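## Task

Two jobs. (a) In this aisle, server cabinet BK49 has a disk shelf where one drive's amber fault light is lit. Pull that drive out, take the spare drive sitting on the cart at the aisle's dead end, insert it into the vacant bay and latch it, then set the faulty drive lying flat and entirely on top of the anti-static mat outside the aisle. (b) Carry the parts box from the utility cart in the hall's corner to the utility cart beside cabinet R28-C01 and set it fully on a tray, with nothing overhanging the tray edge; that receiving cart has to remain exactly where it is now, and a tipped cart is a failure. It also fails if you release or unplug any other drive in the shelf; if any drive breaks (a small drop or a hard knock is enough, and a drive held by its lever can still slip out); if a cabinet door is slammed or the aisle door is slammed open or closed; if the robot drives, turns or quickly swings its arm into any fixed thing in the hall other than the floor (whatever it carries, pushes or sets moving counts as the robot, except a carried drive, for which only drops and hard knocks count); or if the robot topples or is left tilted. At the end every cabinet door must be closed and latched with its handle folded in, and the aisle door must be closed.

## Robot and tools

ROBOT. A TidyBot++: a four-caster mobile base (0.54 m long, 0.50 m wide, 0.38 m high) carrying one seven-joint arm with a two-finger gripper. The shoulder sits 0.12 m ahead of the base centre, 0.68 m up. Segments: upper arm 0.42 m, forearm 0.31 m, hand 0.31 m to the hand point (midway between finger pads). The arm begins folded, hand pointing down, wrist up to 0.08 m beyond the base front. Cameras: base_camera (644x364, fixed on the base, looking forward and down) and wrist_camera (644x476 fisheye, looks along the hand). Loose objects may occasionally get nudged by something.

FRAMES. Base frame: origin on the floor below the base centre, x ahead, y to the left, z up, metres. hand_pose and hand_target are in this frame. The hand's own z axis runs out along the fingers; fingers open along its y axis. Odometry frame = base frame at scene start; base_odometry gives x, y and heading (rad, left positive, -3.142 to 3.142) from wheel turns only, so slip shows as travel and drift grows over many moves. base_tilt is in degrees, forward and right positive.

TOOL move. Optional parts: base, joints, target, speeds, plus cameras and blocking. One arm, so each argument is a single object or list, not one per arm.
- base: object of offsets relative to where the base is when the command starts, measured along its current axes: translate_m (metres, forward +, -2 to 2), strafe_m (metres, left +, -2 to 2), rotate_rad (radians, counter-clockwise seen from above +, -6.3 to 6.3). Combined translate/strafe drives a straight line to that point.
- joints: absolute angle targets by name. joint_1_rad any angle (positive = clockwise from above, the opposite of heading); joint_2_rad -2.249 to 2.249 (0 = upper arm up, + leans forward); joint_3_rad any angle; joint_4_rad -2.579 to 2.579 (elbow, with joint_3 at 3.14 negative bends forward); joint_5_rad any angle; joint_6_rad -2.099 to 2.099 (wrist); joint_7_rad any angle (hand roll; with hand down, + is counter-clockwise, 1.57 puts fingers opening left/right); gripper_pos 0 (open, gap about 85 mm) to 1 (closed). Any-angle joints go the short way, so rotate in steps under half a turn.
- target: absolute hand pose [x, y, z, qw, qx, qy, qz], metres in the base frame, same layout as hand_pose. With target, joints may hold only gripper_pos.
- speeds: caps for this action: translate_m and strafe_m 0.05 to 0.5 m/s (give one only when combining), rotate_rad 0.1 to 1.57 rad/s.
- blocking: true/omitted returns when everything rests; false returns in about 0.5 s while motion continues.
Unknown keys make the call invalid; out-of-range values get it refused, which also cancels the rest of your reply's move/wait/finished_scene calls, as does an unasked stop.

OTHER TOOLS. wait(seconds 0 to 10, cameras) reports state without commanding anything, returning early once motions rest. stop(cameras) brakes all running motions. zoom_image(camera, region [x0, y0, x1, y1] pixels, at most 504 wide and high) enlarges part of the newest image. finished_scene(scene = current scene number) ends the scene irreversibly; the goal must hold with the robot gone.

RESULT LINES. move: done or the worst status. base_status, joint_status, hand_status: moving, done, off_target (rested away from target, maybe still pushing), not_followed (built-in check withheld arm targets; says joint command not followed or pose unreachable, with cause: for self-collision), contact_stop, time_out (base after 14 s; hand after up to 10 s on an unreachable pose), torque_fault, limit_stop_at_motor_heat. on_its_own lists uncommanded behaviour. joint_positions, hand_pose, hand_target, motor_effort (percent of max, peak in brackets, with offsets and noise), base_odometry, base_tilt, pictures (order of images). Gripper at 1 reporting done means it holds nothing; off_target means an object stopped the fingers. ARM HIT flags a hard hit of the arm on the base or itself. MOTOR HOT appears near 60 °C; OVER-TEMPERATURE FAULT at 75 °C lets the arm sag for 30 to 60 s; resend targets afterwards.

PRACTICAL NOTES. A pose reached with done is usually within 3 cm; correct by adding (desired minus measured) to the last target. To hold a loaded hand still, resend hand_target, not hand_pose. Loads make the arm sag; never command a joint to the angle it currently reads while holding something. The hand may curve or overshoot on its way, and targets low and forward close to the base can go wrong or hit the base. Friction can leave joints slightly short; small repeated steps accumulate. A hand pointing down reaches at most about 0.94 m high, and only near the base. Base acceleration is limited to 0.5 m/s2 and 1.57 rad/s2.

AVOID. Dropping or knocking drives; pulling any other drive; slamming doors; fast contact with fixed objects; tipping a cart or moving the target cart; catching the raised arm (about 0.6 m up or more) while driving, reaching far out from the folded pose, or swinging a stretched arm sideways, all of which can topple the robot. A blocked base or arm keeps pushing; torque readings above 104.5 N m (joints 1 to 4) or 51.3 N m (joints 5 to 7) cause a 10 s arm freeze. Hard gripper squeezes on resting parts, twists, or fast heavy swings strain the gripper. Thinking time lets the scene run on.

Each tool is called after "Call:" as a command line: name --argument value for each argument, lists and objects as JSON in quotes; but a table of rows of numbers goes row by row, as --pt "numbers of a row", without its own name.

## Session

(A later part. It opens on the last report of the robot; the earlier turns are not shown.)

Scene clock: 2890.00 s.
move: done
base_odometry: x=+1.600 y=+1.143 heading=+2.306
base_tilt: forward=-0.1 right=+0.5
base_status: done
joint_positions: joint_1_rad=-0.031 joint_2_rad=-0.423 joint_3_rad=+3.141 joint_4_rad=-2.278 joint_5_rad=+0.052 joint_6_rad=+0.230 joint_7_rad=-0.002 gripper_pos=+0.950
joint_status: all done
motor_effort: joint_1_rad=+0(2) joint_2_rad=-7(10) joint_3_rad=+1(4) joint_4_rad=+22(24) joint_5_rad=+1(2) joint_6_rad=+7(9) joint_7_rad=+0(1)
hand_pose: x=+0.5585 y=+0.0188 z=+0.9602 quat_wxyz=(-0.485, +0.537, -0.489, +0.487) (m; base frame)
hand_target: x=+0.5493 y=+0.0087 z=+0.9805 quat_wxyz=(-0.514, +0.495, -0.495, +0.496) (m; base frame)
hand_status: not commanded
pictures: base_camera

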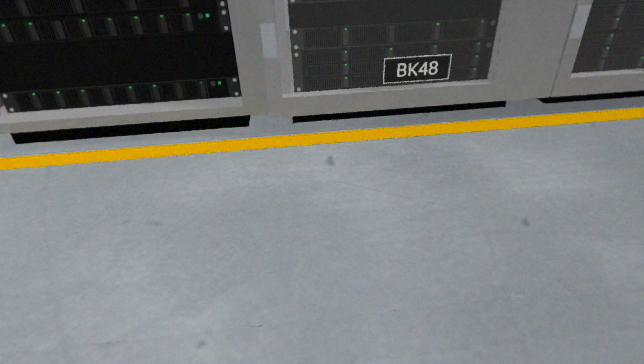

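Call:
move --base '{"translate_m": 0.18}' --speeds '{"translate_m": 0.15}' --cameras '[]'

Call:
move --base '{"strafe_m": 0.16}' --speeds '{"strafe_m": 0.1}' --cameras '["base_camera", "wrist_camera"]'

Scene clock: 2900.40 s.
move: done
base_odometry: x=+1.480 y=+1.277 heading=+2.306
base_tilt: forward=-0.1 right=+0.5
base_status: done
joint_positions: joint_1_rad=-0.030 joint_2_rad=-0.437 joint_3_rad=+3.141 joint_4_rad=-2.279 joint_5_rad=+0.052 joint_6_rad=+0.233 joint_7_rad=-0.002 gripper_pos=+0.950
joint_status: not commanded
motor_effort: joint_1_rad=-1(1) joint_2_rad=-6(10) joint_3_rad=+1(1) joint_4_rad=+22(23) joint_5_rad=+1(1) joint_6_rad=+8(8) joint_7_rad=+0(1)
hand_pose: x=+0.5546 y=+0.0186 z=+0.9667 quat_wxyz=(-0.489, +0.532, -0.486, +0.492) (m; base frame)
hand_target: x=+0.5493 y=+0.0087 z=+0.9805 quat_wxyz=(-0.514, +0.495, -0.495, +0.496) (m; base frame)
hand_status: not commanded
pictures: none
No camera images: "cameras" was empty.

Scene clock: 2902.53 s.
move: done
base_odometry: x=+1.361 y=+1.170 heading=+2.306
base_tilt: forward=+0.0 right=+0.5
base_status: done
joint_positions: joint_1_rad=-0.028 joint_2_rad=-0.437 joint_3_rad=+3.141 joint_4_rad=-2.279 joint_5_rad=+0.052 joint_6_rad=+0.234 joint_7_rad=-0.002 gripper_pos=+0.950
joint_status: not commanded
motor_effort: joint_1_rad=-1(2) joint_2_rad=-6(7) joint_3_rad=+1(3) joint_4_rad=+22(22) joint_5_rad=+1(1) joint_6_rad=+7(8) joint_7_rad=+1(1)
hand_pose: x=+0.5546 y=+0.0175 z=+0.9668 quat_wxyz=(-0.488, +0.532, -0.486, +0.492) (m; base frame)
hand_target: x=+0.5493 y=+0.0087 z=+0.9805 quat_wxyz=(-0.514, +0.495, -0.495, +0.496) (m; base frame)
hand_status: not commanded
pictures: base_camera, wrist_camera
camera_calibration:
wrist_camera: T_world_to_cam=[[0.0143205, -0.0589339, -0.998159, 0.965277], [-0.0936127, 0.993798, -0.0600194, 0.140366], [0.995506, 0.0942999, 0.00871475, -0.422559], [0, 0, 0, 1]] pos_world=[0.419976, -0.042761, 0.975607]

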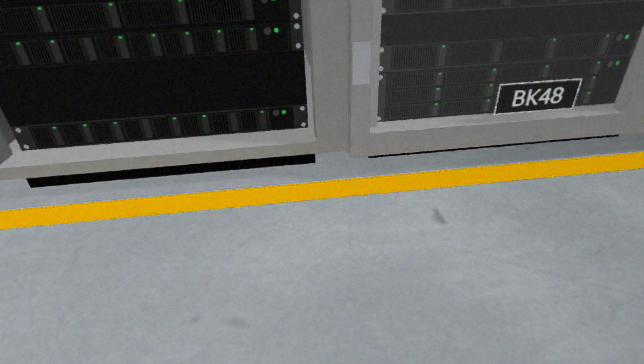

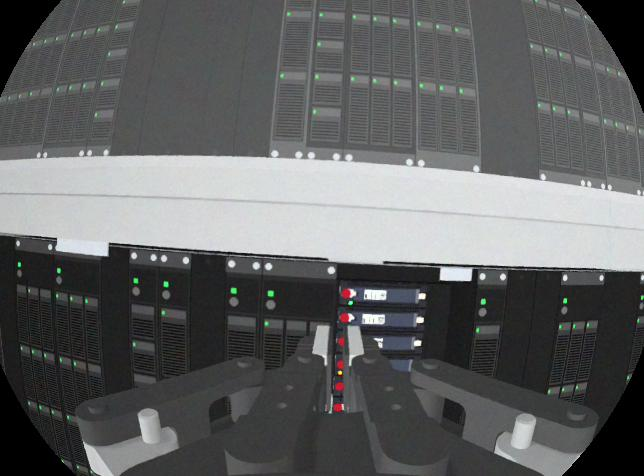

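Call:
move --base '{"strafe_m": 0.1}' --speeds '{"strafe_m": 0.05}' --cameras '["base_camera"]'

Call:
move --base '{"strafe_m": 0.08}' --speeds '{"strafe_m": 0.05}' --cameras '["base_camera"]'

Scene clock: 2912.00 s.
move: done
base_odometry: x=+1.286 y=+1.103 heading=+2.306
base_tilt: forward=-0.1 right=+0.5
base_status: done
joint_positions: joint_1_rad=-0.027 joint_2_rad=-0.437 joint_3_rad=+3.141 joint_4_rad=-2.279 joint_5_rad=+0.052 joint_6_rad=+0.234 joint_7_rad=-0.002 gripper_pos=+0.950
joint_status: not commanded
motor_effort: joint_1_rad=-1(1) joint_2_rad=-6(7) joint_3_rad=+0(3) joint_4_rad=+22(22) joint_5_rad=+1(1) joint_6_rad=+7(8) joint_7_rad=+0(1)
hand_pose: x=+0.5546 y=+0.0172 z=+0.9668 quat_wxyz=(-0.488, +0.532, -0.486, +0.493) (m; base frame)
hand_target: x=+0.5493 y=+0.0087 z=+0.9805 quat_wxyz=(-0.514, +0.495, -0.495, +0.496) (m; base frame)
hand_status: not commanded
pictures: base_camera

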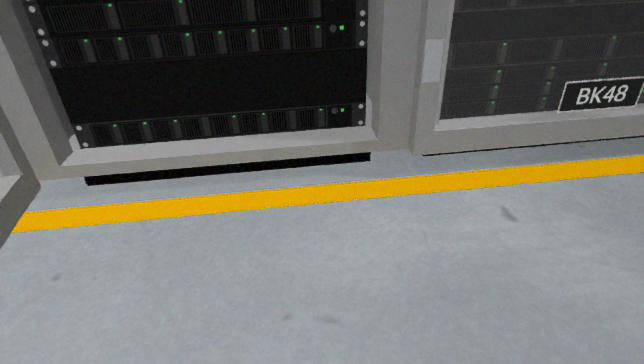

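Scene clock: 2914.07 s.
move: done
base_odometry: x=+1.227 y=+1.049 heading=+2.306
base_tilt: forward=-0.1 right=+0.5
base_status: done
joint_positions: joint_1_rad=-0.027 joint_2_rad=-0.437 joint_3_rad=+3.141 joint_4_rad=-2.279 joint_5_rad=+0.052 joint_6_rad=+0.234 joint_7_rad=-0.002 gripper_pos=+0.950
joint_status: not commanded
motor_effort: joint_1_rad=-1(1) joint_2_rad=-6(7) joint_3_rad=+1(3) joint_4_rad=+22(22) joint_5_rad=+1(1) joint_6_rad=+7(8) joint_7_rad=+0(1)
hand_pose: x=+0.5546 y=+0.0170 z=+0.9668 quat_wxyz=(-0.488, +0.531, -0.487, +0.493) (m; base frame)
hand_target: x=+0.5493 y=+0.0087 z=+0.9805 quat_wxyz=(-0.514, +0.495, -0.495, +0.496) (m; base frame)
hand_status: not commanded
pictures: base_camera

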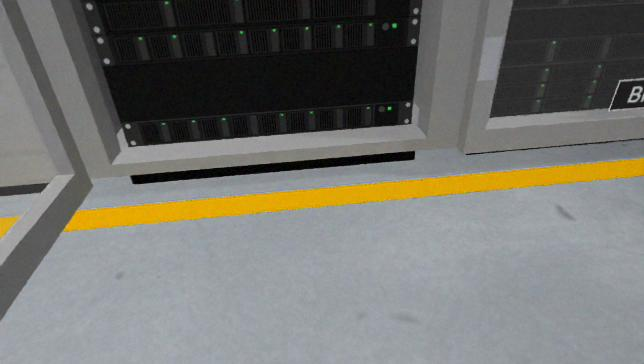

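Call:
move --base '{"strafe_m": 0.045}' --speeds '{"strafe_m": 0.05}' --cameras '["base_camera"]'

Scene clock: 2930.23 s.
move: done
base_odometry: x=+1.193 y=+1.019 heading=+2.306
base_tilt: forward=-0.1 right=+0.5
base_status: done
joint_positions: joint_1_rad=-0.026 joint_2_rad=-0.437 joint_3_rad=+3.141 joint_4_rad=-2.279 joint_5_rad=+0.052 joint_6_rad=+0.234 joint_7_rad=-0.002 gripper_pos=+0.950
joint_status: not commanded
motor_effort: joint_1_rad=+0(2) joint_2_rad=-6(7) joint_3_rad=+1(3) joint_4_rad=+22(22) joint_5_rad=+1(1) joint_6_rad=+7(8) joint_7_rad=+0(1)
hand_pose: x=+0.5546 y=+0.0168 z=+0.9668 quat_wxyz=(-0.488, +0.531, -0.487, +0.493) (m; base frame)
hand_target: x=+0.5493 y=+0.0087 z=+0.9805 quat_wxyz=(-0.514, +0.495, -0.495, +0.496) (m; base frame)
hand_status: not commanded
pictures: base_camera

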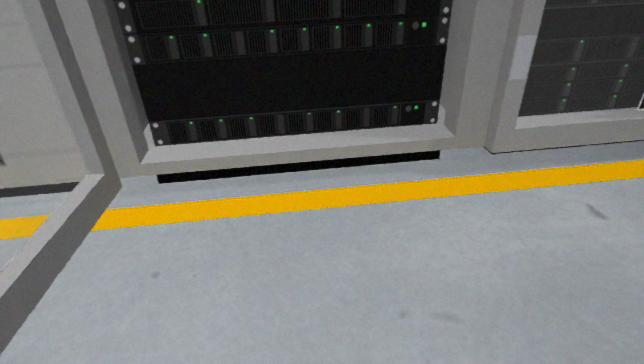

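Call:
move --base '{"strafe_m": -0.17}' --speeds '{"strafe_m": 0.1}' --cameras '[]'

Call:
move --joints '{"joint_1_rad": -0.015, "joint_2_rad": -0.33, "joint_3_rad": 3.142, "joint_4_rad": -2.4, "joint_5_rad": 0.012, "joint_6_rad": 0.6, "joint_7_rad": 1.55, "gripper_pos": 0.3}' --cameras '["base_camera", "wrist_camera"]'

Scene clock: 2945.87 s.
move: done
base_odometry: x=+1.319 y=+1.133 heading=+2.306
base_tilt: forward=-0.1 right=+0.5
base_status: done
joint_positions: joint_1_rad=-0.026 joint_2_rad=-0.437 joint_3_rad=+3.141 joint_4_rad=-2.279 joint_5_rad=+0.052 joint_6_rad=+0.234 joint_7_rad=-0.002 gripper_pos=+0.950
joint_status: not commanded
motor_effort: joint_1_rad=+0(1) joint_2_rad=-6(7) joint_3_rad=+1(4) joint_4_rad=+22(22) joint_5_rad=+1(1) joint_6_rad=+8(8) joint_7_rad=+1(1)
hand_pose: x=+0.5546 y=+0.0165 z=+0.9669 quat_wxyz=(-0.488, +0.531, -0.487, +0.493) (m; base frame)
hand_target: x=+0.5493 y=+0.0087 z=+0.9805 quat_wxyz=(-0.514, +0.495, -0.495, +0.496) (m; base frame)
hand_status: not commanded
pictures: none
No camera images: "cameras" was empty.

Scene clock: 2948.00 s.
move: done
base_odometry: x=+1.319 y=+1.133 heading=+2.306
base_tilt: forward=-0.1 right=+0.6
base_status: not commanded
joint_positions: joint_1_rad=-0.026 joint_2_rad=-0.351 joint_3_rad=+3.141 joint_4_rad=-2.377 joint_5_rad=+0.052 joint_6_rad=+0.531 joint_7_rad=+1.511 gripper_pos=+0.300
joint_status: all done
motor_effort: joint_1_rad=+0(1) joint_2_rad=-8(9) joint_3_rad=+1(1) joint_4_rad=+21(23) joint_5_rad=+1(2) joint_6_rad=+7(9) joint_7_rad=+0(1)
hand_pose: x=+0.5666 y=+0.0213 z=+0.9619 quat_wxyz=(-0.024, +0.680, +0.014, +0.733) (m; base frame)
hand_target: x=+0.5683 y=+0.0100 z=+0.9607 quat_wxyz=(-0.012, +0.671, +0.004, +0.742) (m; base frame)
hand_status: not commanded
pictures: base_camera, wrist_camera
camera_calibration:
wrist_camera: T_world_to_cam=[[0.10274, -0.994707, 0.00181249, -0.0314603], [0.0237933, 0.000635898, -0.999717, 0.995933], [0.994424, 0.102754, 0.0237327, -0.448844], [0, 0, 0, 1]] pos_world=[0.425876, 0.0141933, 1.00636]

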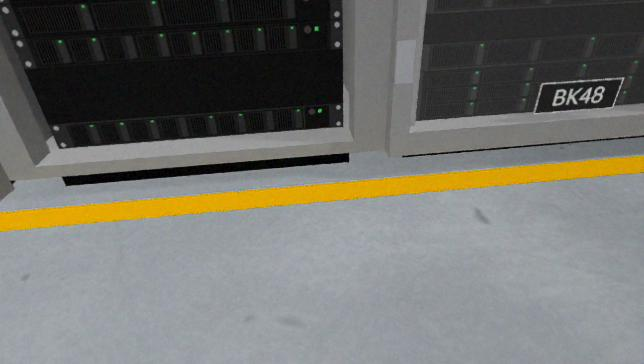

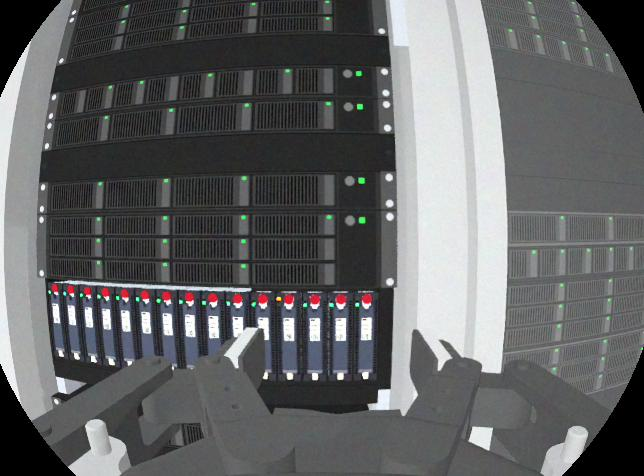

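Call:
zoom_image --camera "wrist_camera" --region '[220, 270, 400, 400]'

Call:
zoom_image --camera "wrist_camera" --region '[40, 270, 260, 400]'

Scaled by 2.800.

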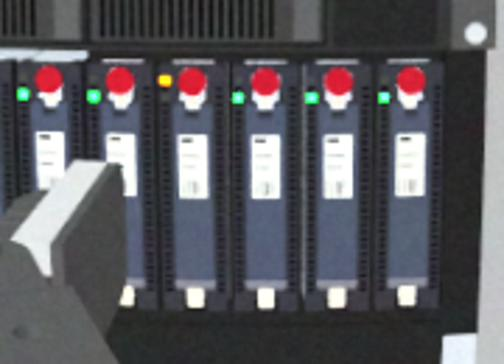

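Scaled by 2.291.

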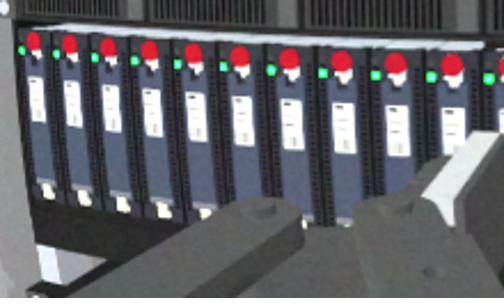

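Call:
move --joints '{"joint_1_rad": 0.004, "joint_5_rad": -0.045, "joint_7_rad": 1.62}' --cameras '["wrist_camera"]'

Scene clock: 2994.17 s.
move: done
base_odometry: x=+1.319 y=+1.133 heading=+2.306
base_tilt: forward=-0.1 right=+0.5
base_status: not commanded
joint_positions: joint_1_rad=-0.007 joint_2_rad=-0.351 joint_3_rad=+3.141 joint_4_rad=-2.377 joint_5_rad=+0.016 joint_6_rad=+0.531 joint_7_rad=+1.589 gripper_pos=+0.300
joint_status: all done
motor_effort: joint_1_rad=+0(1) joint_2_rad=-7(9) joint_3_rad=+1(1) joint_4_rad=+21(21) joint_5_rad=+1(1) joint_6_rad=+7(8) joint_7_rad=+0(1)
hand_pose: x=+0.5671 y=+0.0071 z=+0.9621 quat_wxyz=(+0.006, +0.680, +0.016, +0.733) (m; base frame)
hand_target: x=+0.5683 y=-0.0086 z=+0.9605 quat_wxyz=(+0.015, +0.671, -0.007, +0.741) (m; base frame)
hand_status: not commanded
pictures: wrist_camera
camera_calibration:
wrist_camera: T_world_to_cam=[[0.0620492, -0.996995, 0.0463762, -0.065438], [0.0250025, -0.0448985, -0.998679, 0.994805], [0.99776, 0.0631267, 0.0221415, -0.447912], [0, 0, 0, 1]] pos_world=[0.426097, 0.00769908, 1.00644]

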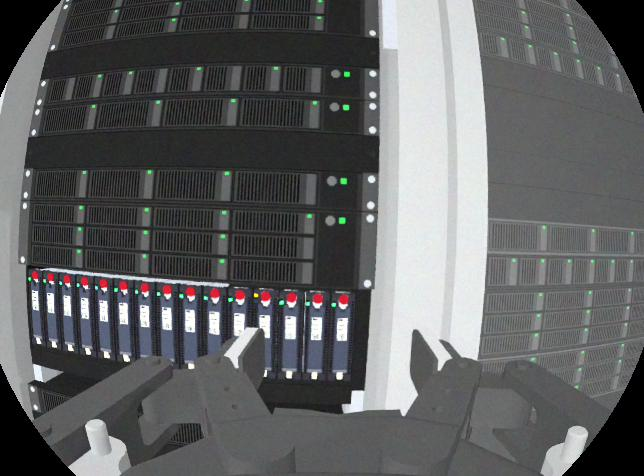

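Call:
move --base '{"strafe_m": 0.07}' --speeds '{"strafe_m": 0.1}' --joints '{"joint_7_rad": 1.48, "gripper_pos": 1.0}' --cameras '["wrist_camera"]'

Scene clock: 3029.67 s.
move: done
base_odometry: x=+1.267 y=+1.086 heading=+2.306
base_tilt: forward=-0.1 right=+0.6
base_status: done
joint_positions: joint_1_rad=-0.006 joint_2_rad=-0.350 joint_3_rad=+3.141 joint_4_rad=-2.377 joint_5_rad=+0.016 joint_6_rad=+0.532 joint_7_rad=+1.487 gripper_pos=+0.999
joint_status: all done
motor_effort: joint_1_rad=+0(2) joint_2_rad=-8(9) joint_3_rad=+1(2) joint_4_rad=+21(21) joint_5_rad=+1(1) joint_6_rad=+8(8) joint_7_rad=+0(1)
hand_pose: x=+0.5673 y=+0.0065 z=+0.9620 quat_wxyz=(-0.030, +0.680, -0.019, +0.733) (m; base frame)
hand_target: x=+0.5683 y=-0.0086 z=+0.9605 quat_wxyz=(-0.037, +0.669, -0.054, +0.741) (m; base frame)
hand_status: not commanded
pictures: wrist_camera
camera_calibration:
wrist_camera: T_world_to_cam=[[0.068477, -0.996155, -0.0546443, 0.0274794], [0.023847, 0.0563916, -0.998124, 0.994237], [0.997368, 0.0670454, 0.0276169, -0.453175], [0, 0, 0, 1]] pos_world=[0.426391, 0.00169048, 1.00639]

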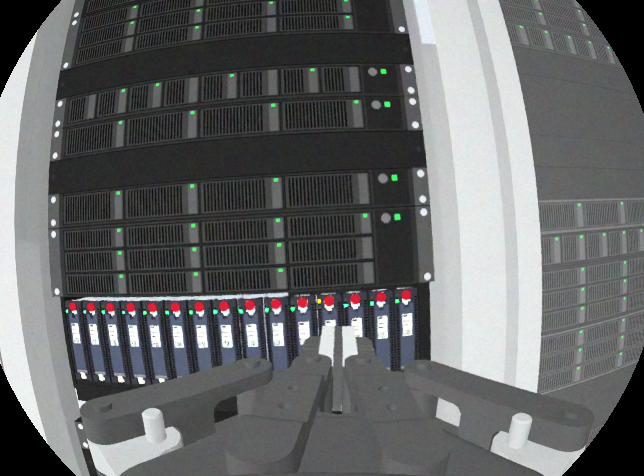

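Call:
move --base '{"strafe_m": 0.012, "translate_m": 0.1}' --speeds '{"translate_m": 0.1}' --joints '{"joint_7_rad": 1.58, "joint_6_rad": 0.41, "joint_4_rad": -2.34}' --cameras '["wrist_camera"]'

Call:
zoom_image --camera "wrist_camera" --region '[240, 270, 440, 400]'

Scene clock: 3047.33 s.
move: done
base_odometry: x=+1.191 y=+1.152 heading=+2.306
base_tilt: forward=+0.0 right=+0.5
base_status: done
joint_positions: joint_1_rad=-0.006 joint_2_rad=-0.340 joint_3_rad=+3.141 joint_4_rad=-2.348 joint_5_rad=+0.016 joint_6_rad=+0.435 joint_7_rad=+1.550 gripper_pos=+0.999
joint_status: all done
motor_effort: joint_1_rad=+0(1) joint_2_rad=-9(11) joint_3_rad=+1(1) joint_4_rad=+21(22) joint_5_rad=+1(1) joint_6_rad=+7(8) joint_7_rad=+0(1)
hand_pose: x=+0.5748 y=+0.0062 z=+0.9445 quat_wxyz=(-0.007, +0.708, +0.002, +0.706) (m; base frame)
hand_target: x=+0.5783 y=-0.0063 z=+0.9370 quat_wxyz=(-0.003, +0.717, -0.019, +0.697) (m; base frame)
hand_status: not commanded
pictures: wrist_camera
camera_calibration:
wrist_camera: T_world_to_cam=[[0.062815, -0.998015, 0.00441217, -0.0269113], [-0.0537712, -0.00779876, -0.998523, 1.02194], [0.996576, 0.062485, -0.0541544, -0.382436], [0, 0, 0, 1]] pos_world=[0.437768, 0.00500843, 0.999836]

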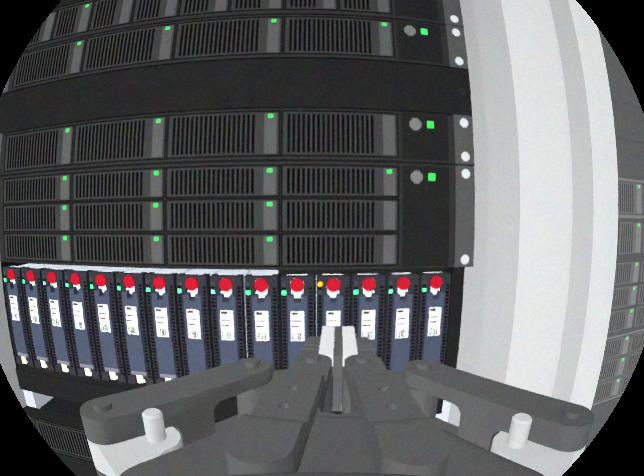

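Scaled by 2.520.

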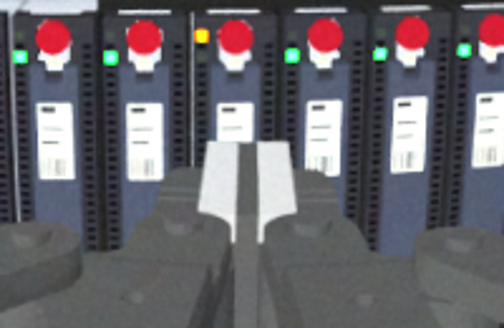

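Call:
move --base '{"strafe_m": 0.005, "translate_m": 0.08}' --speeds '{"translate_m": 0.1}' --cameras '["wrist_camera"]'

Call:
zoom_image --camera "wrist_camera" --region '[240, 270, 440, 400]'

Scene clock: 3065.33 s.
move: done
base_odometry: x=+1.134 y=+1.208 heading=+2.306
base_tilt: forward=-0.1 right=+0.5
base_status: done
joint_positions: joint_1_rad=-0.006 joint_2_rad=-0.335 joint_3_rad=+3.141 joint_4_rad=-2.348 joint_5_rad=+0.016 joint_6_rad=+0.435 joint_7_rad=+1.550 gripper_pos=+0.999
joint_status: not commanded
motor_effort: joint_1_rad=+0(1) joint_2_rad=-8(12) joint_3_rad=+1(1) joint_4_rad=+21(22) joint_5_rad=+1(1) joint_6_rad=+8(8) joint_7_rad=+0(1)
hand_pose: x=+0.5761 y=+0.0062 z=+0.9423 quat_wxyz=(-0.007, +0.710, +0.002, +0.704) (m; base frame)
hand_target: x=+0.5783 y=-0.0063 z=+0.9370 quat_wxyz=(-0.003, +0.717, -0.019, +0.697) (m; base frame)
hand_status: not commanded
pictures: wrist_camera
camera_calibration:
wrist_camera: T_world_to_cam=[[0.0628396, -0.998015, 0.0041099, -0.026713], [-0.0585825, -0.0077995, -0.998252, 1.02227], [0.996303, 0.062489, -0.0589564, -0.37919], [0, 0, 0, 1]] pos_world=[0.439354, 0.00500843, 0.998241]

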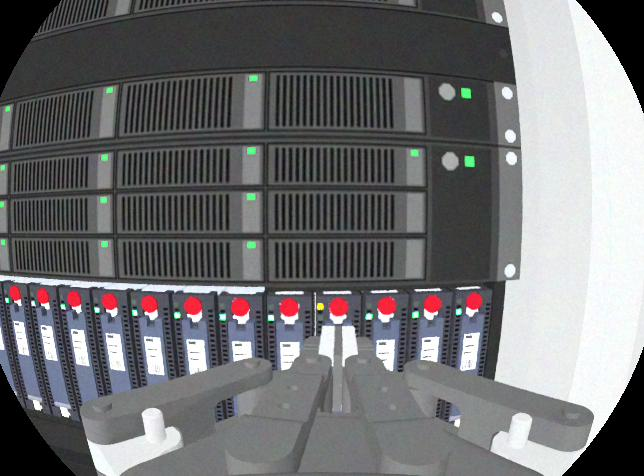

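Scaled by 2.520.

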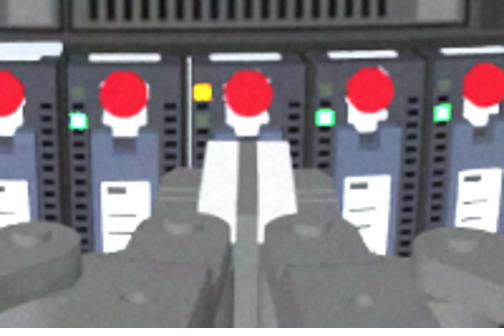

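Call:
move --base '{"translate_m": 0.05}' --speeds '{"translate_m": 0.05}' --joints '{"joint_4_rad": -2.325}' --cameras '["wrist_camera"]'

Call:
zoom_image --camera "wrist_camera" --region '[270, 290, 410, 380]'

Scene clock: 3083.63 s.
move: done
base_odometry: x=+1.100 y=+1.245 heading=+2.306
base_tilt: forward=-0.1 right=+0.5
base_status: done
joint_positions: joint_1_rad=-0.006 joint_2_rad=-0.334 joint_3_rad=+3.141 joint_4_rad=-2.338 joint_5_rad=+0.016 joint_6_rad=+0.435 joint_7_rad=+1.550 gripper_pos=+0.999
joint_status: all done
motor_effort: joint_1_rad=+0(1) joint_2_rad=-9(12) joint_3_rad=+0(1) joint_4_rad=+21(22) joint_5_rad=+1(1) joint_6_rad=+8(8) joint_7_rad=+0(1)
hand_pose: x=+0.5776 y=+0.0062 z=+0.9476 quat_wxyz=(-0.007, +0.707, +0.002, +0.707) (m; base frame)
hand_target: x=+0.5804 y=-0.0063 z=+0.9459 quat_wxyz=(-0.003, +0.712, -0.019, +0.702) (m; base frame)
hand_status: not commanded
pictures: wrist_camera
camera_calibration:
wrist_camera: T_world_to_cam=[[0.0627957, -0.998016, 0.00465745, -0.0273237], [-0.0498634, -0.0077982, -0.998726, 1.02305], [0.99678, 0.0624835, -0.0502542, -0.388903], [0, 0, 0, 1]] pos_world=[0.440379, 0.00500844, 1.00233]

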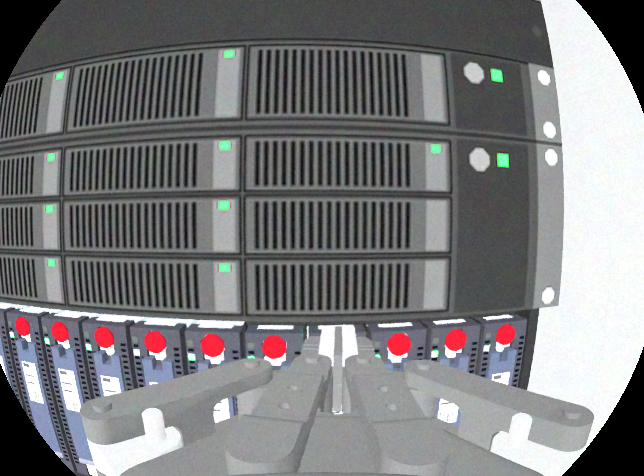

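Scaled by 3.600.

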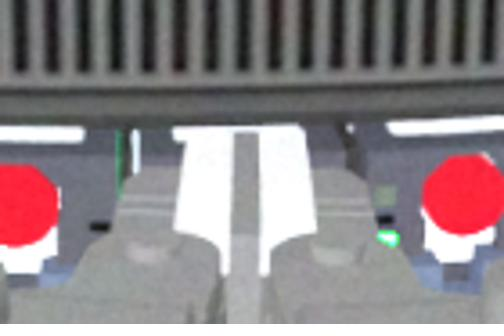

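Call:
move --joints '{"joint_4_rad": -2.362}' --cameras '[]'

Call:
move --base '{"translate_m": 0.008}' --speeds '{"translate_m": 0.05}' --cameras '["wrist_camera"]'

Call:
zoom_image --camera "wrist_camera" --region '[270, 290, 410, 380]'

Scene clock: 3099.50 s.
move: done
base_odometry: x=+1.100 y=+1.245 heading=+2.306
base_tilt: forward=+0.0 right=+0.6
base_status: not commanded
joint_positions: joint_1_rad=-0.006 joint_2_rad=-0.334 joint_3_rad=+3.141 joint_4_rad=-2.351 joint_5_rad=+0.016 joint_6_rad=+0.435 joint_7_rad=+1.550 gripper_pos=+0.999
joint_status: all done
motor_effort: joint_1_rad=+0(1) joint_2_rad=-9(9) joint_3_rad=+1(1) joint_4_rad=+21(22) joint_5_rad=+1(1) joint_6_rad=+7(8) joint_7_rad=+0(0)
hand_pose: x=+0.5758 y=+0.0062 z=+0.9400 quat_wxyz=(-0.007, +0.711, +0.002, +0.703) (m; base frame)
hand_target: x=+0.5750 y=-0.0063 z=+0.9239 quat_wxyz=(-0.003, +0.725, -0.019, +0.689) (m; base frame)
hand_status: not commanded
pictures: none
No camera images: "cameras" was empty.

Scene clock: 3100.13 s.
move: done
base_odometry: x=+1.095 y=+1.251 heading=+2.306
base_tilt: forward=-0.1 right=+0.6
base_status: done
joint_positions: joint_1_rad=-0.006 joint_2_rad=-0.332 joint_3_rad=+3.141 joint_4_rad=-2.351 joint_5_rad=+0.016 joint_6_rad=+0.435 joint_7_rad=+1.550 gripper_pos=+0.999
joint_status: not commanded
motor_effort: joint_1_rad=+0(1) joint_2_rad=-9(11) joint_3_rad=+0(1) joint_4_rad=+21(21) joint_5_rad=+1(1) joint_6_rad=+8(8) joint_7_rad=+0(0)
hand_pose: x=+0.5764 y=+0.0062 z=+0.9389 quat_wxyz=(-0.007, +0.712, +0.002, +0.702) (m; base frame)
hand_target: x=+0.5750 y=-0.0063 z=+0.9239 quat_wxyz=(-0.003, +0.725, -0.019, +0.689) (m; base frame)
hand_status: not commanded
pictures: wrist_camera
camera_calibration:
wrist_camera: T_world_to_cam=[[0.0628666, -0.998015, 0.0038068, -0.026456], [-0.0648846, -0.00789341, -0.997862, 1.02221], [0.995911, 0.0624852, -0.065252, -0.373575], [0, 0, 0, 1]] pos_world=[0.440036, 0.00500816, 0.995749]

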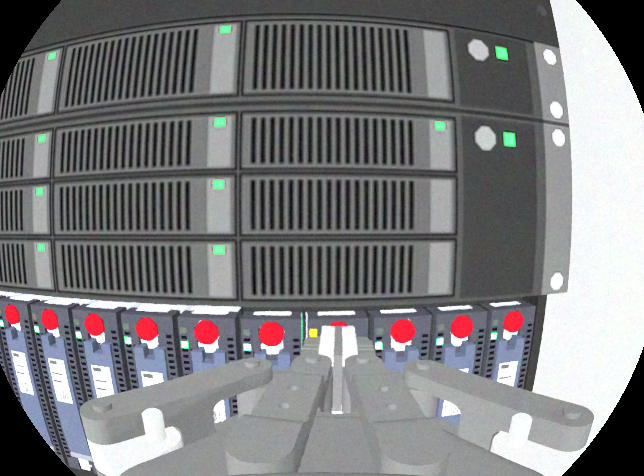

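Scaled by 3.600.

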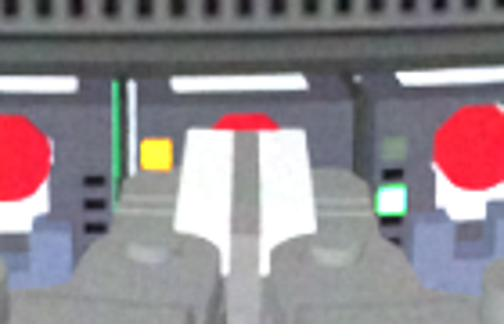

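Call:
move --joints '{"joint_4_rad": -2.331}' --cameras '["wrist_camera"]'

Call:
zoom_image --camera "wrist_camera" --region '[270, 290, 410, 380]'

Scene clock: 3112.50 s.
move: done
base_odometry: x=+1.095 y=+1.251 heading=+2.306
base_tilt: forward=-0.1 right=+0.5
base_status: not commanded
joint_positions: joint_1_rad=-0.006 joint_2_rad=-0.332 joint_3_rad=+3.141 joint_4_rad=-2.339 joint_5_rad=+0.016 joint_6_rad=+0.435 joint_7_rad=+1.550 gripper_pos=+0.999
joint_status: all done
motor_effort: joint_1_rad=+0(1) joint_2_rad=-8(9) joint_3_rad=+1(1) joint_4_rad=+21(22) joint_5_rad=+1(1) joint_6_rad=+8(8) joint_7_rad=+0(0)
hand_pose: x=+0.5781 y=+0.0062 z=+0.9463 quat_wxyz=(-0.007, +0.708, +0.002, +0.707) (m; base frame)
hand_target: x=+0.5795 y=-0.0063 z=+0.9424 quat_wxyz=(-0.003, +0.714, -0.019, +0.700) (m; base frame)
hand_status: not commanded
pictures: wrist_camera
camera_calibration:
wrist_camera: T_world_to_cam=[[0.0628131, -0.998015, 0.00449361, -0.0272071], [-0.0524717, -0.00779867, -0.998592, 1.02331], [0.996645, 0.0624889, -0.0528574, -0.386966], [0, 0, 0, 1]] pos_world=[0.441071, 0.00500843, 1.00153]

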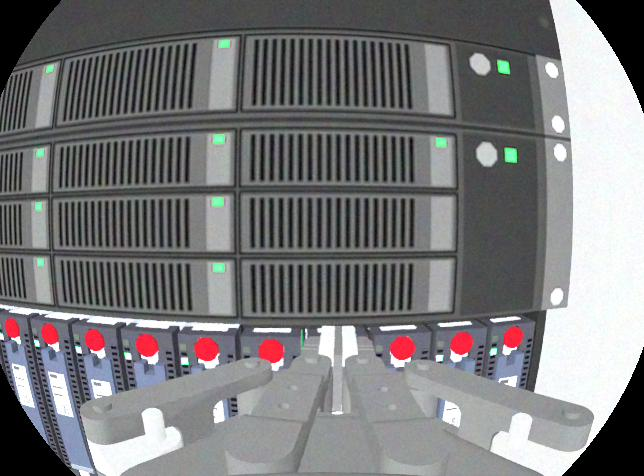

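Scaled by 3.600.

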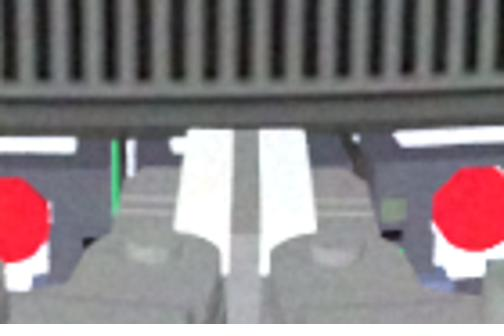

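Call:
move --base '{"translate_m": 0.005}' --speeds '{"translate_m": 0.05}' --cameras '["wrist_camera"]'

Call:
zoom_image --camera "wrist_camera" --region '[270, 290, 410, 380]'

Call:
move --base '{"translate_m": 0.004}' --speeds '{"translate_m": 0.05}' --cameras '["wrist_camera"]'

Call:
zoom_image --camera "wrist_camera" --region '[270, 290, 410, 380]'

Scene clock: 3133.67 s.
move: done
base_odometry: x=+1.091 y=+1.255 heading=+2.306
base_tilt: forward=-0.2 right=+0.6
base_status: done
joint_positions: joint_1_rad=-0.005 joint_2_rad=-0.343 joint_3_rad=+3.141 joint_4_rad=-2.344 joint_5_rad=+0.016 joint_6_rad=+0.433 joint_7_rad=+1.550 gripper_pos=+0.999
joint_status: not commanded
motor_effort: joint_1_rad=+0(1) joint_2_rad=-6(9) joint_3_rad=+0(1) joint_4_rad=+24(29) joint_5_rad=+1(1) joint_6_rad=+8(10) joint_7_rad=+0(0)
hand_pose: x=+0.5744 y=+0.0061 z=+0.9478 quat_wxyz=(-0.007, +0.706, +0.002, +0.708) (m; base frame)
hand_target: x=+0.5795 y=-0.0063 z=+0.9424 quat_wxyz=(-0.003, +0.714, -0.019, +0.700) (m; base frame)
hand_status: not commanded
pictures: wrist_camera
camera_calibration:
wrist_camera: T_world_to_cam=[[0.0626924, -0.998022, 0.0047679, -0.0271822], [-0.0480647, -0.00779094, -0.998814, 1.02219], [0.996875, 0.0623889, -0.048458, -0.38746], [0, 0, 0, 1]] pos_world=[0.437084, 0.00500855, 1.00233]

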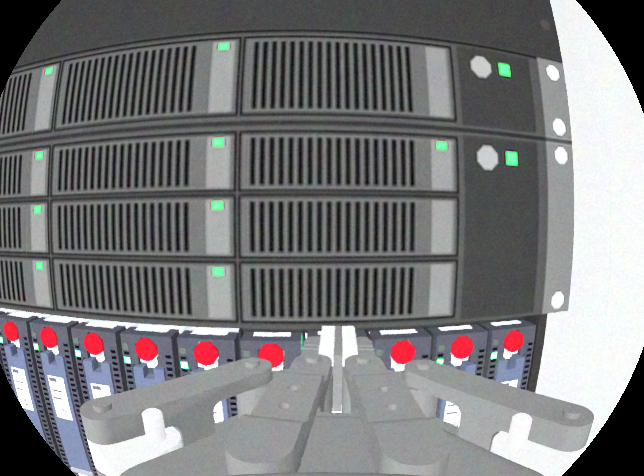

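Scaled by 3.600.

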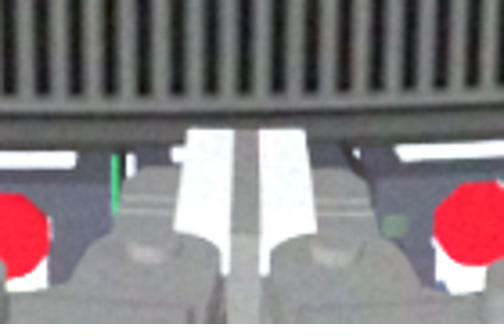

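Scene clock: 3134.37 s.
move: done
base_odometry: x=+1.089 y=+1.258 heading=+2.307
base_tilt: forward=-0.2 right=+0.5
base_status: done
joint_positions: joint_1_rad=-0.005 joint_2_rad=-0.352 joint_3_rad=+3.141 joint_4_rad=-2.350 joint_5_rad=+0.016 joint_6_rad=+0.433 joint_7_rad=+1.550 gripper_pos=+0.999
joint_status: not commanded
motor_effort: joint_1_rad=-1(1) joint_2_rad=-4(6) joint_3_rad=+0(1) joint_4_rad=+25(31) joint_5_rad=+1(1) joint_6_rad=+9(10) joint_7_rad=+0(0)
hand_pose: x=+0.5713 y=+0.0061 z=+0.9478 quat_wxyz=(-0.007, +0.705, +0.002, +0.709) (m; base frame)
hand_target: x=+0.5795 y=-0.0063 z=+0.9424 quat_wxyz=(-0.003, +0.714, -0.019, +0.700) (m; base frame)
hand_status: not commanded
pictures: wrist_camera
camera_calibration:
wrist_camera: T_world_to_cam=[[0.0626817, -0.998022, 0.00488719, -0.0270959], [-0.0461603, -0.00779066, -0.998904, 1.0211], [0.996966, 0.0623874, -0.0465573, -0.386229], [0, 0, 0, 1]] pos_world=[0.43389, 0.00500855, 1.00213]

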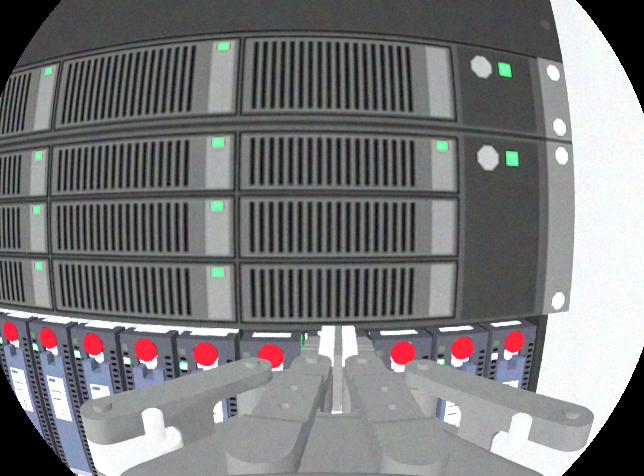

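Scaled by 3.600.

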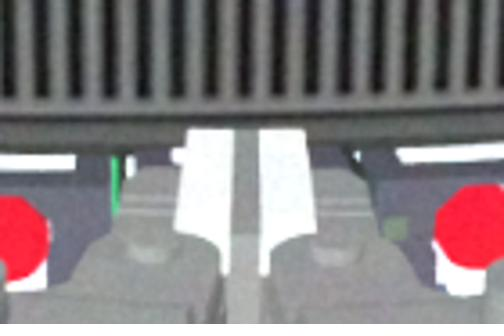

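Call:
move --base '{"translate_m": -0.012}' --speeds '{"translate_m": 0.05}' --cameras '["wrist_camera"]'

Call:
zoom_image --camera "wrist_camera" --region '[270, 290, 410, 380]'

Scene clock: 3144.97 s.
move: done
base_odometry: x=+1.097 y=+1.249 heading=+2.306
base_tilt: forward=-0.1 right=+0.5
base_status: done
joint_positions: joint_1_rad=-0.005 joint_2_rad=-0.342 joint_3_rad=+3.141 joint_4_rad=-2.340 joint_5_rad=+0.016 joint_6_rad=+0.433 joint_7_rad=+1.550 gripper_pos=+0.999
joint_status: not commanded
motor_effort: joint_1_rad=+0(1) joint_2_rad=-9(11) joint_3_rad=+1(1) joint_4_rad=+21(24) joint_5_rad=+1(1) joint_6_rad=+7(8) joint_7_rad=+1(1)
hand_pose: x=+0.5751 y=+0.0061 z=+0.9496 quat_wxyz=(-0.007, +0.705, +0.002, +0.709) (m; base frame)
hand_target: x=+0.5795 y=-0.0063 z=+0.9424 quat_wxyz=(-0.003, +0.714, -0.019, +0.700) (m; base frame)
hand_status: not commanded
pictures: wrist_camera
camera_calibration:
wrist_camera: T_world_to_cam=[[0.0626695, -0.998023, 0.00483777, -0.0272873], [-0.0453627, -0.00769071, -0.998941, 1.02266], [0.997003, 0.0623837, -0.045755, -0.390763], [0, 0, 0, 1]] pos_world=[0.437692, 0.00500885, 1.00383]

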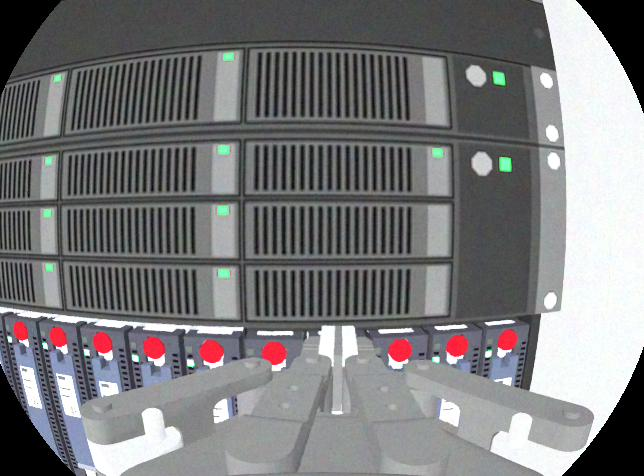

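Scaled by 3.600.

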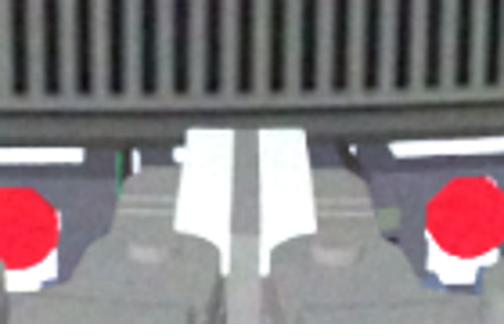

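Call:
move --joints '{"joint_4_rad": -2.36}' --cameras '["wrist_camera"]'

Call:
zoom_image --camera "wrist_camera" --region '[270, 290, 410, 380]'

Scene clock: 3150.23 s.
move: done
base_odometry: x=+1.097 y=+1.249 heading=+2.306
base_tilt: forward=-0.1 right=+0.5
base_status: not commanded
joint_positions: joint_1_rad=-0.005 joint_2_rad=-0.342 joint_3_rad=+3.141 joint_4_rad=-2.349 joint_5_rad=+0.016 joint_6_rad=+0.433 joint_7_rad=+1.550 gripper_pos=+0.999
joint_status: all done
motor_effort: joint_1_rad=+0(1) joint_2_rad=-8(9) joint_3_rad=+1(1) joint_4_rad=+21(22) joint_5_rad=+1(1) joint_6_rad=+7(8) joint_7_rad=+0(1)
hand_pose: x=+0.5739 y=+0.0061 z=+0.9442 quat_wxyz=(-0.007, +0.708, +0.002, +0.706) (m; base frame)
hand_target: x=+0.5753 y=-0.0063 z=+0.9251 quat_wxyz=(-0.003, +0.724, -0.019, +0.689) (m; base frame)
hand_status: not commanded
pictures: wrist_camera
camera_calibration:
wrist_camera: T_world_to_cam=[[0.0627163, -0.998022, 0.00436015, -0.0267648], [-0.054572, -0.00779149, -0.998479, 1.022], [0.996538, 0.062383, -0.0549527, -0.380833], [0, 0, 0, 1]] pos_world=[0.436965, 0.00500856, 0.999637]

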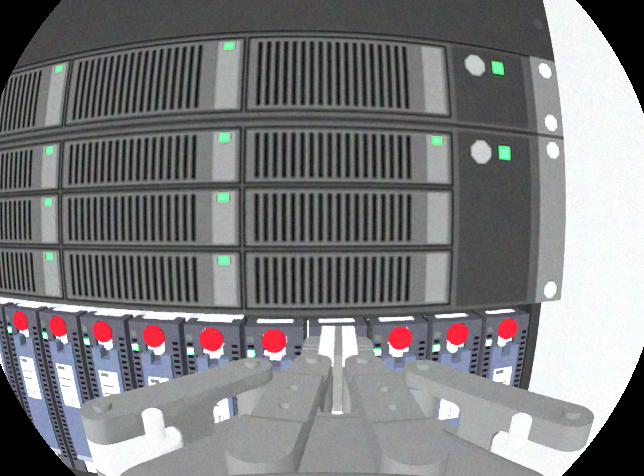

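Scaled by 3.600.

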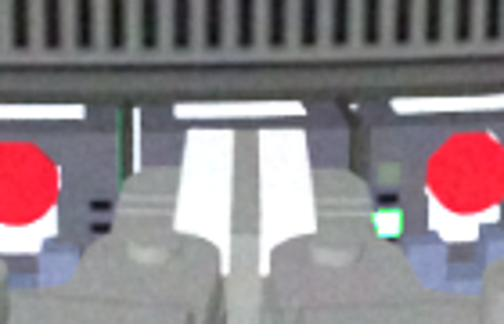

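Call:
move --base '{"translate_m": 0.01}' --speeds '{"translate_m": 0.05}' --cameras '["wrist_camera"]'

Call:
zoom_image --camera "wrist_camera" --region '[270, 290, 410, 380]'

Call:
move --base '{"translate_m": 0.005}' --speeds '{"translate_m": 0.05}' --cameras '["wrist_camera"]'

Call:
zoom_image --camera "wrist_camera" --region '[270, 290, 410, 380]'

Scene clock: 3160.83 s.
move: done
base_odometry: x=+1.090 y=+1.256 heading=+2.307
base_tilt: forward=-0.1 right=+0.6
base_status: done
joint_positions: joint_1_rad=-0.005 joint_2_rad=-0.346 joint_3_rad=+3.141 joint_4_rad=-2.353 joint_5_rad=+0.016 joint_6_rad=+0.433 joint_7_rad=+1.550 gripper_pos=+0.999
joint_status: not commanded
motor_effort: joint_1_rad=+0(1) joint_2_rad=-5(10) joint_3_rad=+1(1) joint_4_rad=+20(25) joint_5_rad=+1(1) joint_6_rad=+6(8) joint_7_rad=+0(0)
hand_pose: x=+0.5723 y=+0.0060 z=+0.9437 quat_wxyz=(-0.006, +0.708, +0.002, +0.706) (m; base frame)
hand_target: x=+0.5753 y=-0.0063 z=+0.9251 quat_wxyz=(-0.003, +0.724, -0.019, +0.689) (m; base frame)
hand_status: not commanded
pictures: wrist_camera
camera_calibration:
wrist_camera: T_world_to_cam=[[0.0625171, -0.998034, 0.00438241, -0.0266973], [-0.0543736, -0.00779039, -0.99849, 1.02134], [0.996562, 0.0621844, -0.0547538, -0.379468], [0, 0, 0, 1]] pos_world=[0.435366, 0.00490875, 0.999137]

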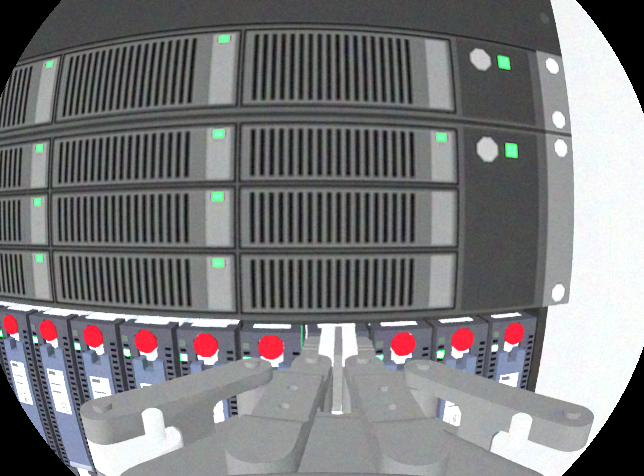

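Scaled by 3.600.

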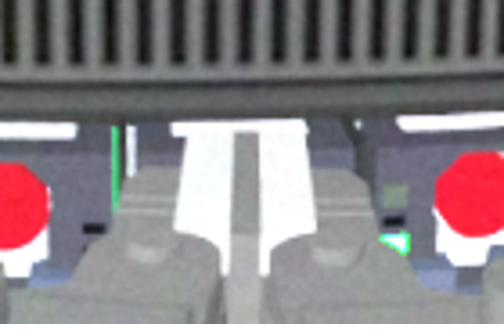

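Scene clock: 3161.50 s.
move: done
base_odometry: x=+1.087 y=+1.260 heading=+2.307
base_tilt: forward=-0.1 right=+0.6
base_status: done
joint_positions: joint_1_rad=-0.005 joint_2_rad=-0.358 joint_3_rad=+3.141 joint_4_rad=-2.362 joint_5_rad=+0.016 joint_6_rad=+0.433 joint_7_rad=+1.550 gripper_pos=+0.999
joint_status: not commanded
motor_effort: joint_1_rad=-1(2) joint_2_rad=-3(6) joint_3_rad=+0(1) joint_4_rad=+22(27) joint_5_rad=+1(1) joint_6_rad=+7(8) joint_7_rad=+0(0)
hand_pose: x=+0.5683 y=+0.0059 z=+0.9436 quat_wxyz=(-0.006, +0.707, +0.002, +0.707) (m; base frame)
hand_target: x=+0.5753 y=-0.0063 z=+0.9251 quat_wxyz=(-0.003, +0.724, -0.019, +0.689) (m; base frame)
hand_status: not commanded
pictures: wrist_camera
camera_calibration:
wrist_camera: T_world_to_cam=[[0.0624076, -0.99804, 0.00455594, -0.0265595], [-0.0517705, -0.00779584, -0.998629, 1.01972], [0.996707, 0.0620861, -0.0521556, -0.377969], [0, 0, 0, 1]] pos_world=[0.431174, 0.00490883, 0.998734]

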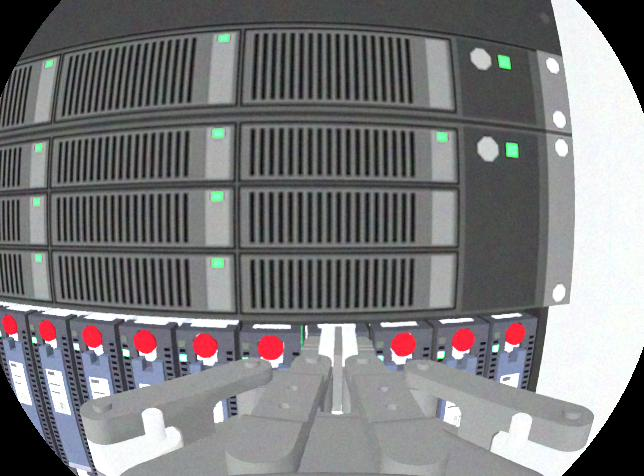

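Scaled by 3.600.

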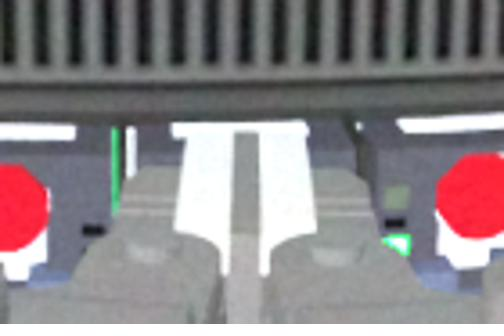

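Call:
move --base '{"translate_m": 0.005}' --speeds '{"translate_m": 0.05}' --cameras '["wrist_camera"]'

Call:
zoom_image --camera "wrist_camera" --region '[270, 290, 410, 380]'

Scene clock: 3176.33 s.
move: done
base_odometry: x=+1.083 y=+1.264 heading=+2.307
base_tilt: forward=-0.2 right=+0.5
base_status: done
joint_positions: joint_1_rad=-0.005 joint_2_rad=-0.369 joint_3_rad=+3.141 joint_4_rad=-2.371 joint_5_rad=+0.016 joint_6_rad=+0.433 joint_7_rad=+1.550 gripper_pos=+0.999
joint_status: not commanded
motor_effort: joint_1_rad=-1(2) joint_2_rad=+0(7) joint_3_rad=+1(1) joint_4_rad=+24(29) joint_5_rad=+1(1) joint_6_rad=+7(9) joint_7_rad=+0(0)
hand_pose: x=+0.5640 y=+0.0059 z=+0.9433 quat_wxyz=(-0.006, +0.707, +0.002, +0.708) (m; base frame)
hand_target: x=+0.5753 y=-0.0063 z=+0.9251 quat_wxyz=(-0.003, +0.724, -0.019, +0.689) (m; base frame)
hand_status: not commanded
pictures: wrist_camera
camera_calibration:
wrist_camera: T_world_to_cam=[[0.0623967, -0.99804, 0.00469315, -0.0265142], [-0.049467, -0.00778911, -0.998745, 1.01793], [0.996825, 0.0620863, -0.0498561, -0.375966], [0, 0, 0, 1]] pos_world=[0.42678, 0.00480885, 0.998031]

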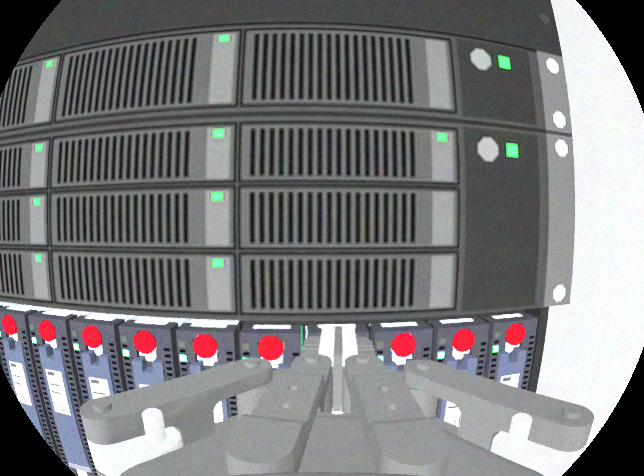

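Scaled by 3.600.

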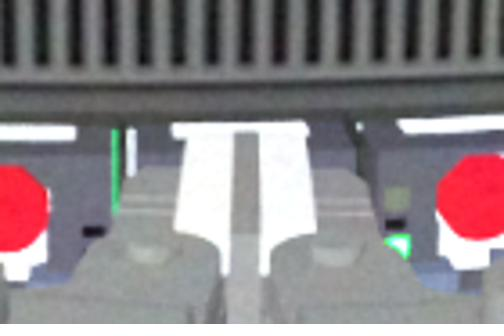

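Call:
move --base '{"translate_m": -0.06}' --speeds '{"translate_m": 0.1}' --cameras '["wrist_camera"]'

Call:
zoom_image --camera "wrist_camera" --region '[240, 270, 440, 400]'

Scene clock: 3183.97 s.
move: done
base_odometry: x=+1.124 y=+1.219 heading=+2.307
base_tilt: forward=+0.0 right=+0.5
base_status: done
joint_positions: joint_1_rad=-0.005 joint_2_rad=-0.337 joint_3_rad=+3.141 joint_4_rad=-2.363 joint_5_rad=+0.016 joint_6_rad=+0.433 joint_7_rad=+1.550 gripper_pos=+0.999
joint_status: not commanded
motor_effort: joint_1_rad=-1(2) joint_2_rad=-8(11) joint_3_rad=+1(1) joint_4_rad=+21(23) joint_5_rad=+1(1) joint_6_rad=+7(8) joint_7_rad=+0(1)
hand_pose: x=+0.5735 y=+0.0060 z=+0.9339 quat_wxyz=(-0.006, +0.715, +0.002, +0.699) (m; base frame)
hand_target: x=+0.5753 y=-0.0063 z=+0.9251 quat_wxyz=(-0.003, +0.724, -0.019, +0.689) (m; base frame)
hand_status: not commanded
pictures: wrist_camera
camera_calibration:
wrist_camera: T_world_to_cam=[[0.0624976, -0.99804, 0.00331681, -0.0257406], [-0.0731002, -0.00789189, -0.997293, 1.0212], [0.995364, 0.062086, -0.0734502, -0.363037], [0, 0, 0, 1]] pos_world=[0.437613, 0.00490855, 0.991858]

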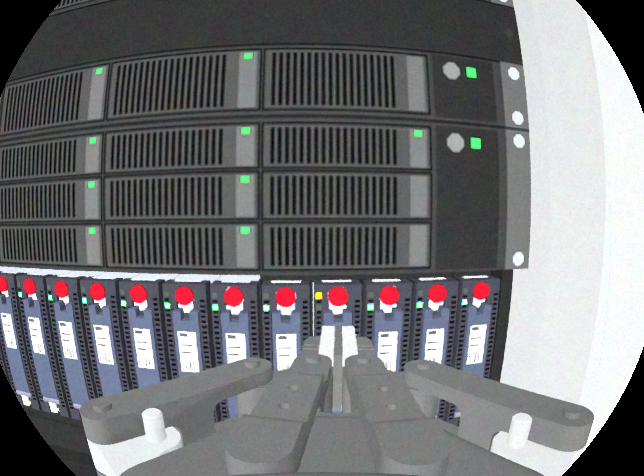

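Scaled by 2.520.

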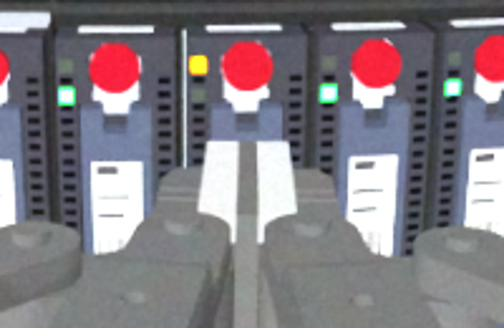

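Call:
zoom_image --camera "wrist_camera" --region '[305, 275, 375, 330]'

Call:
zoom_image --camera "wrist_camera" --region '[140, 265, 220, 325]'

Scaled by 7.200.

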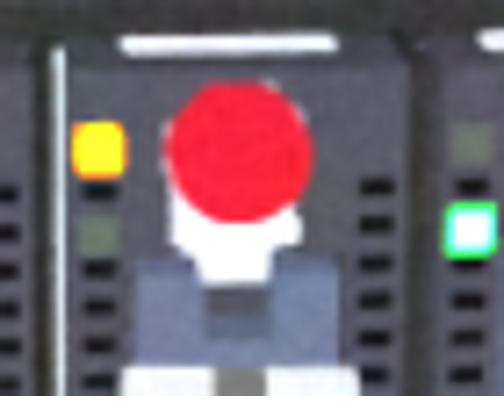

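Scaled by 6.300.

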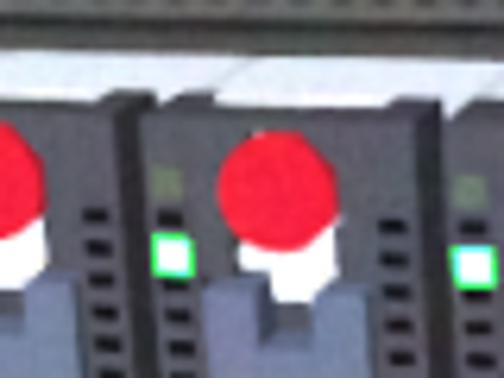

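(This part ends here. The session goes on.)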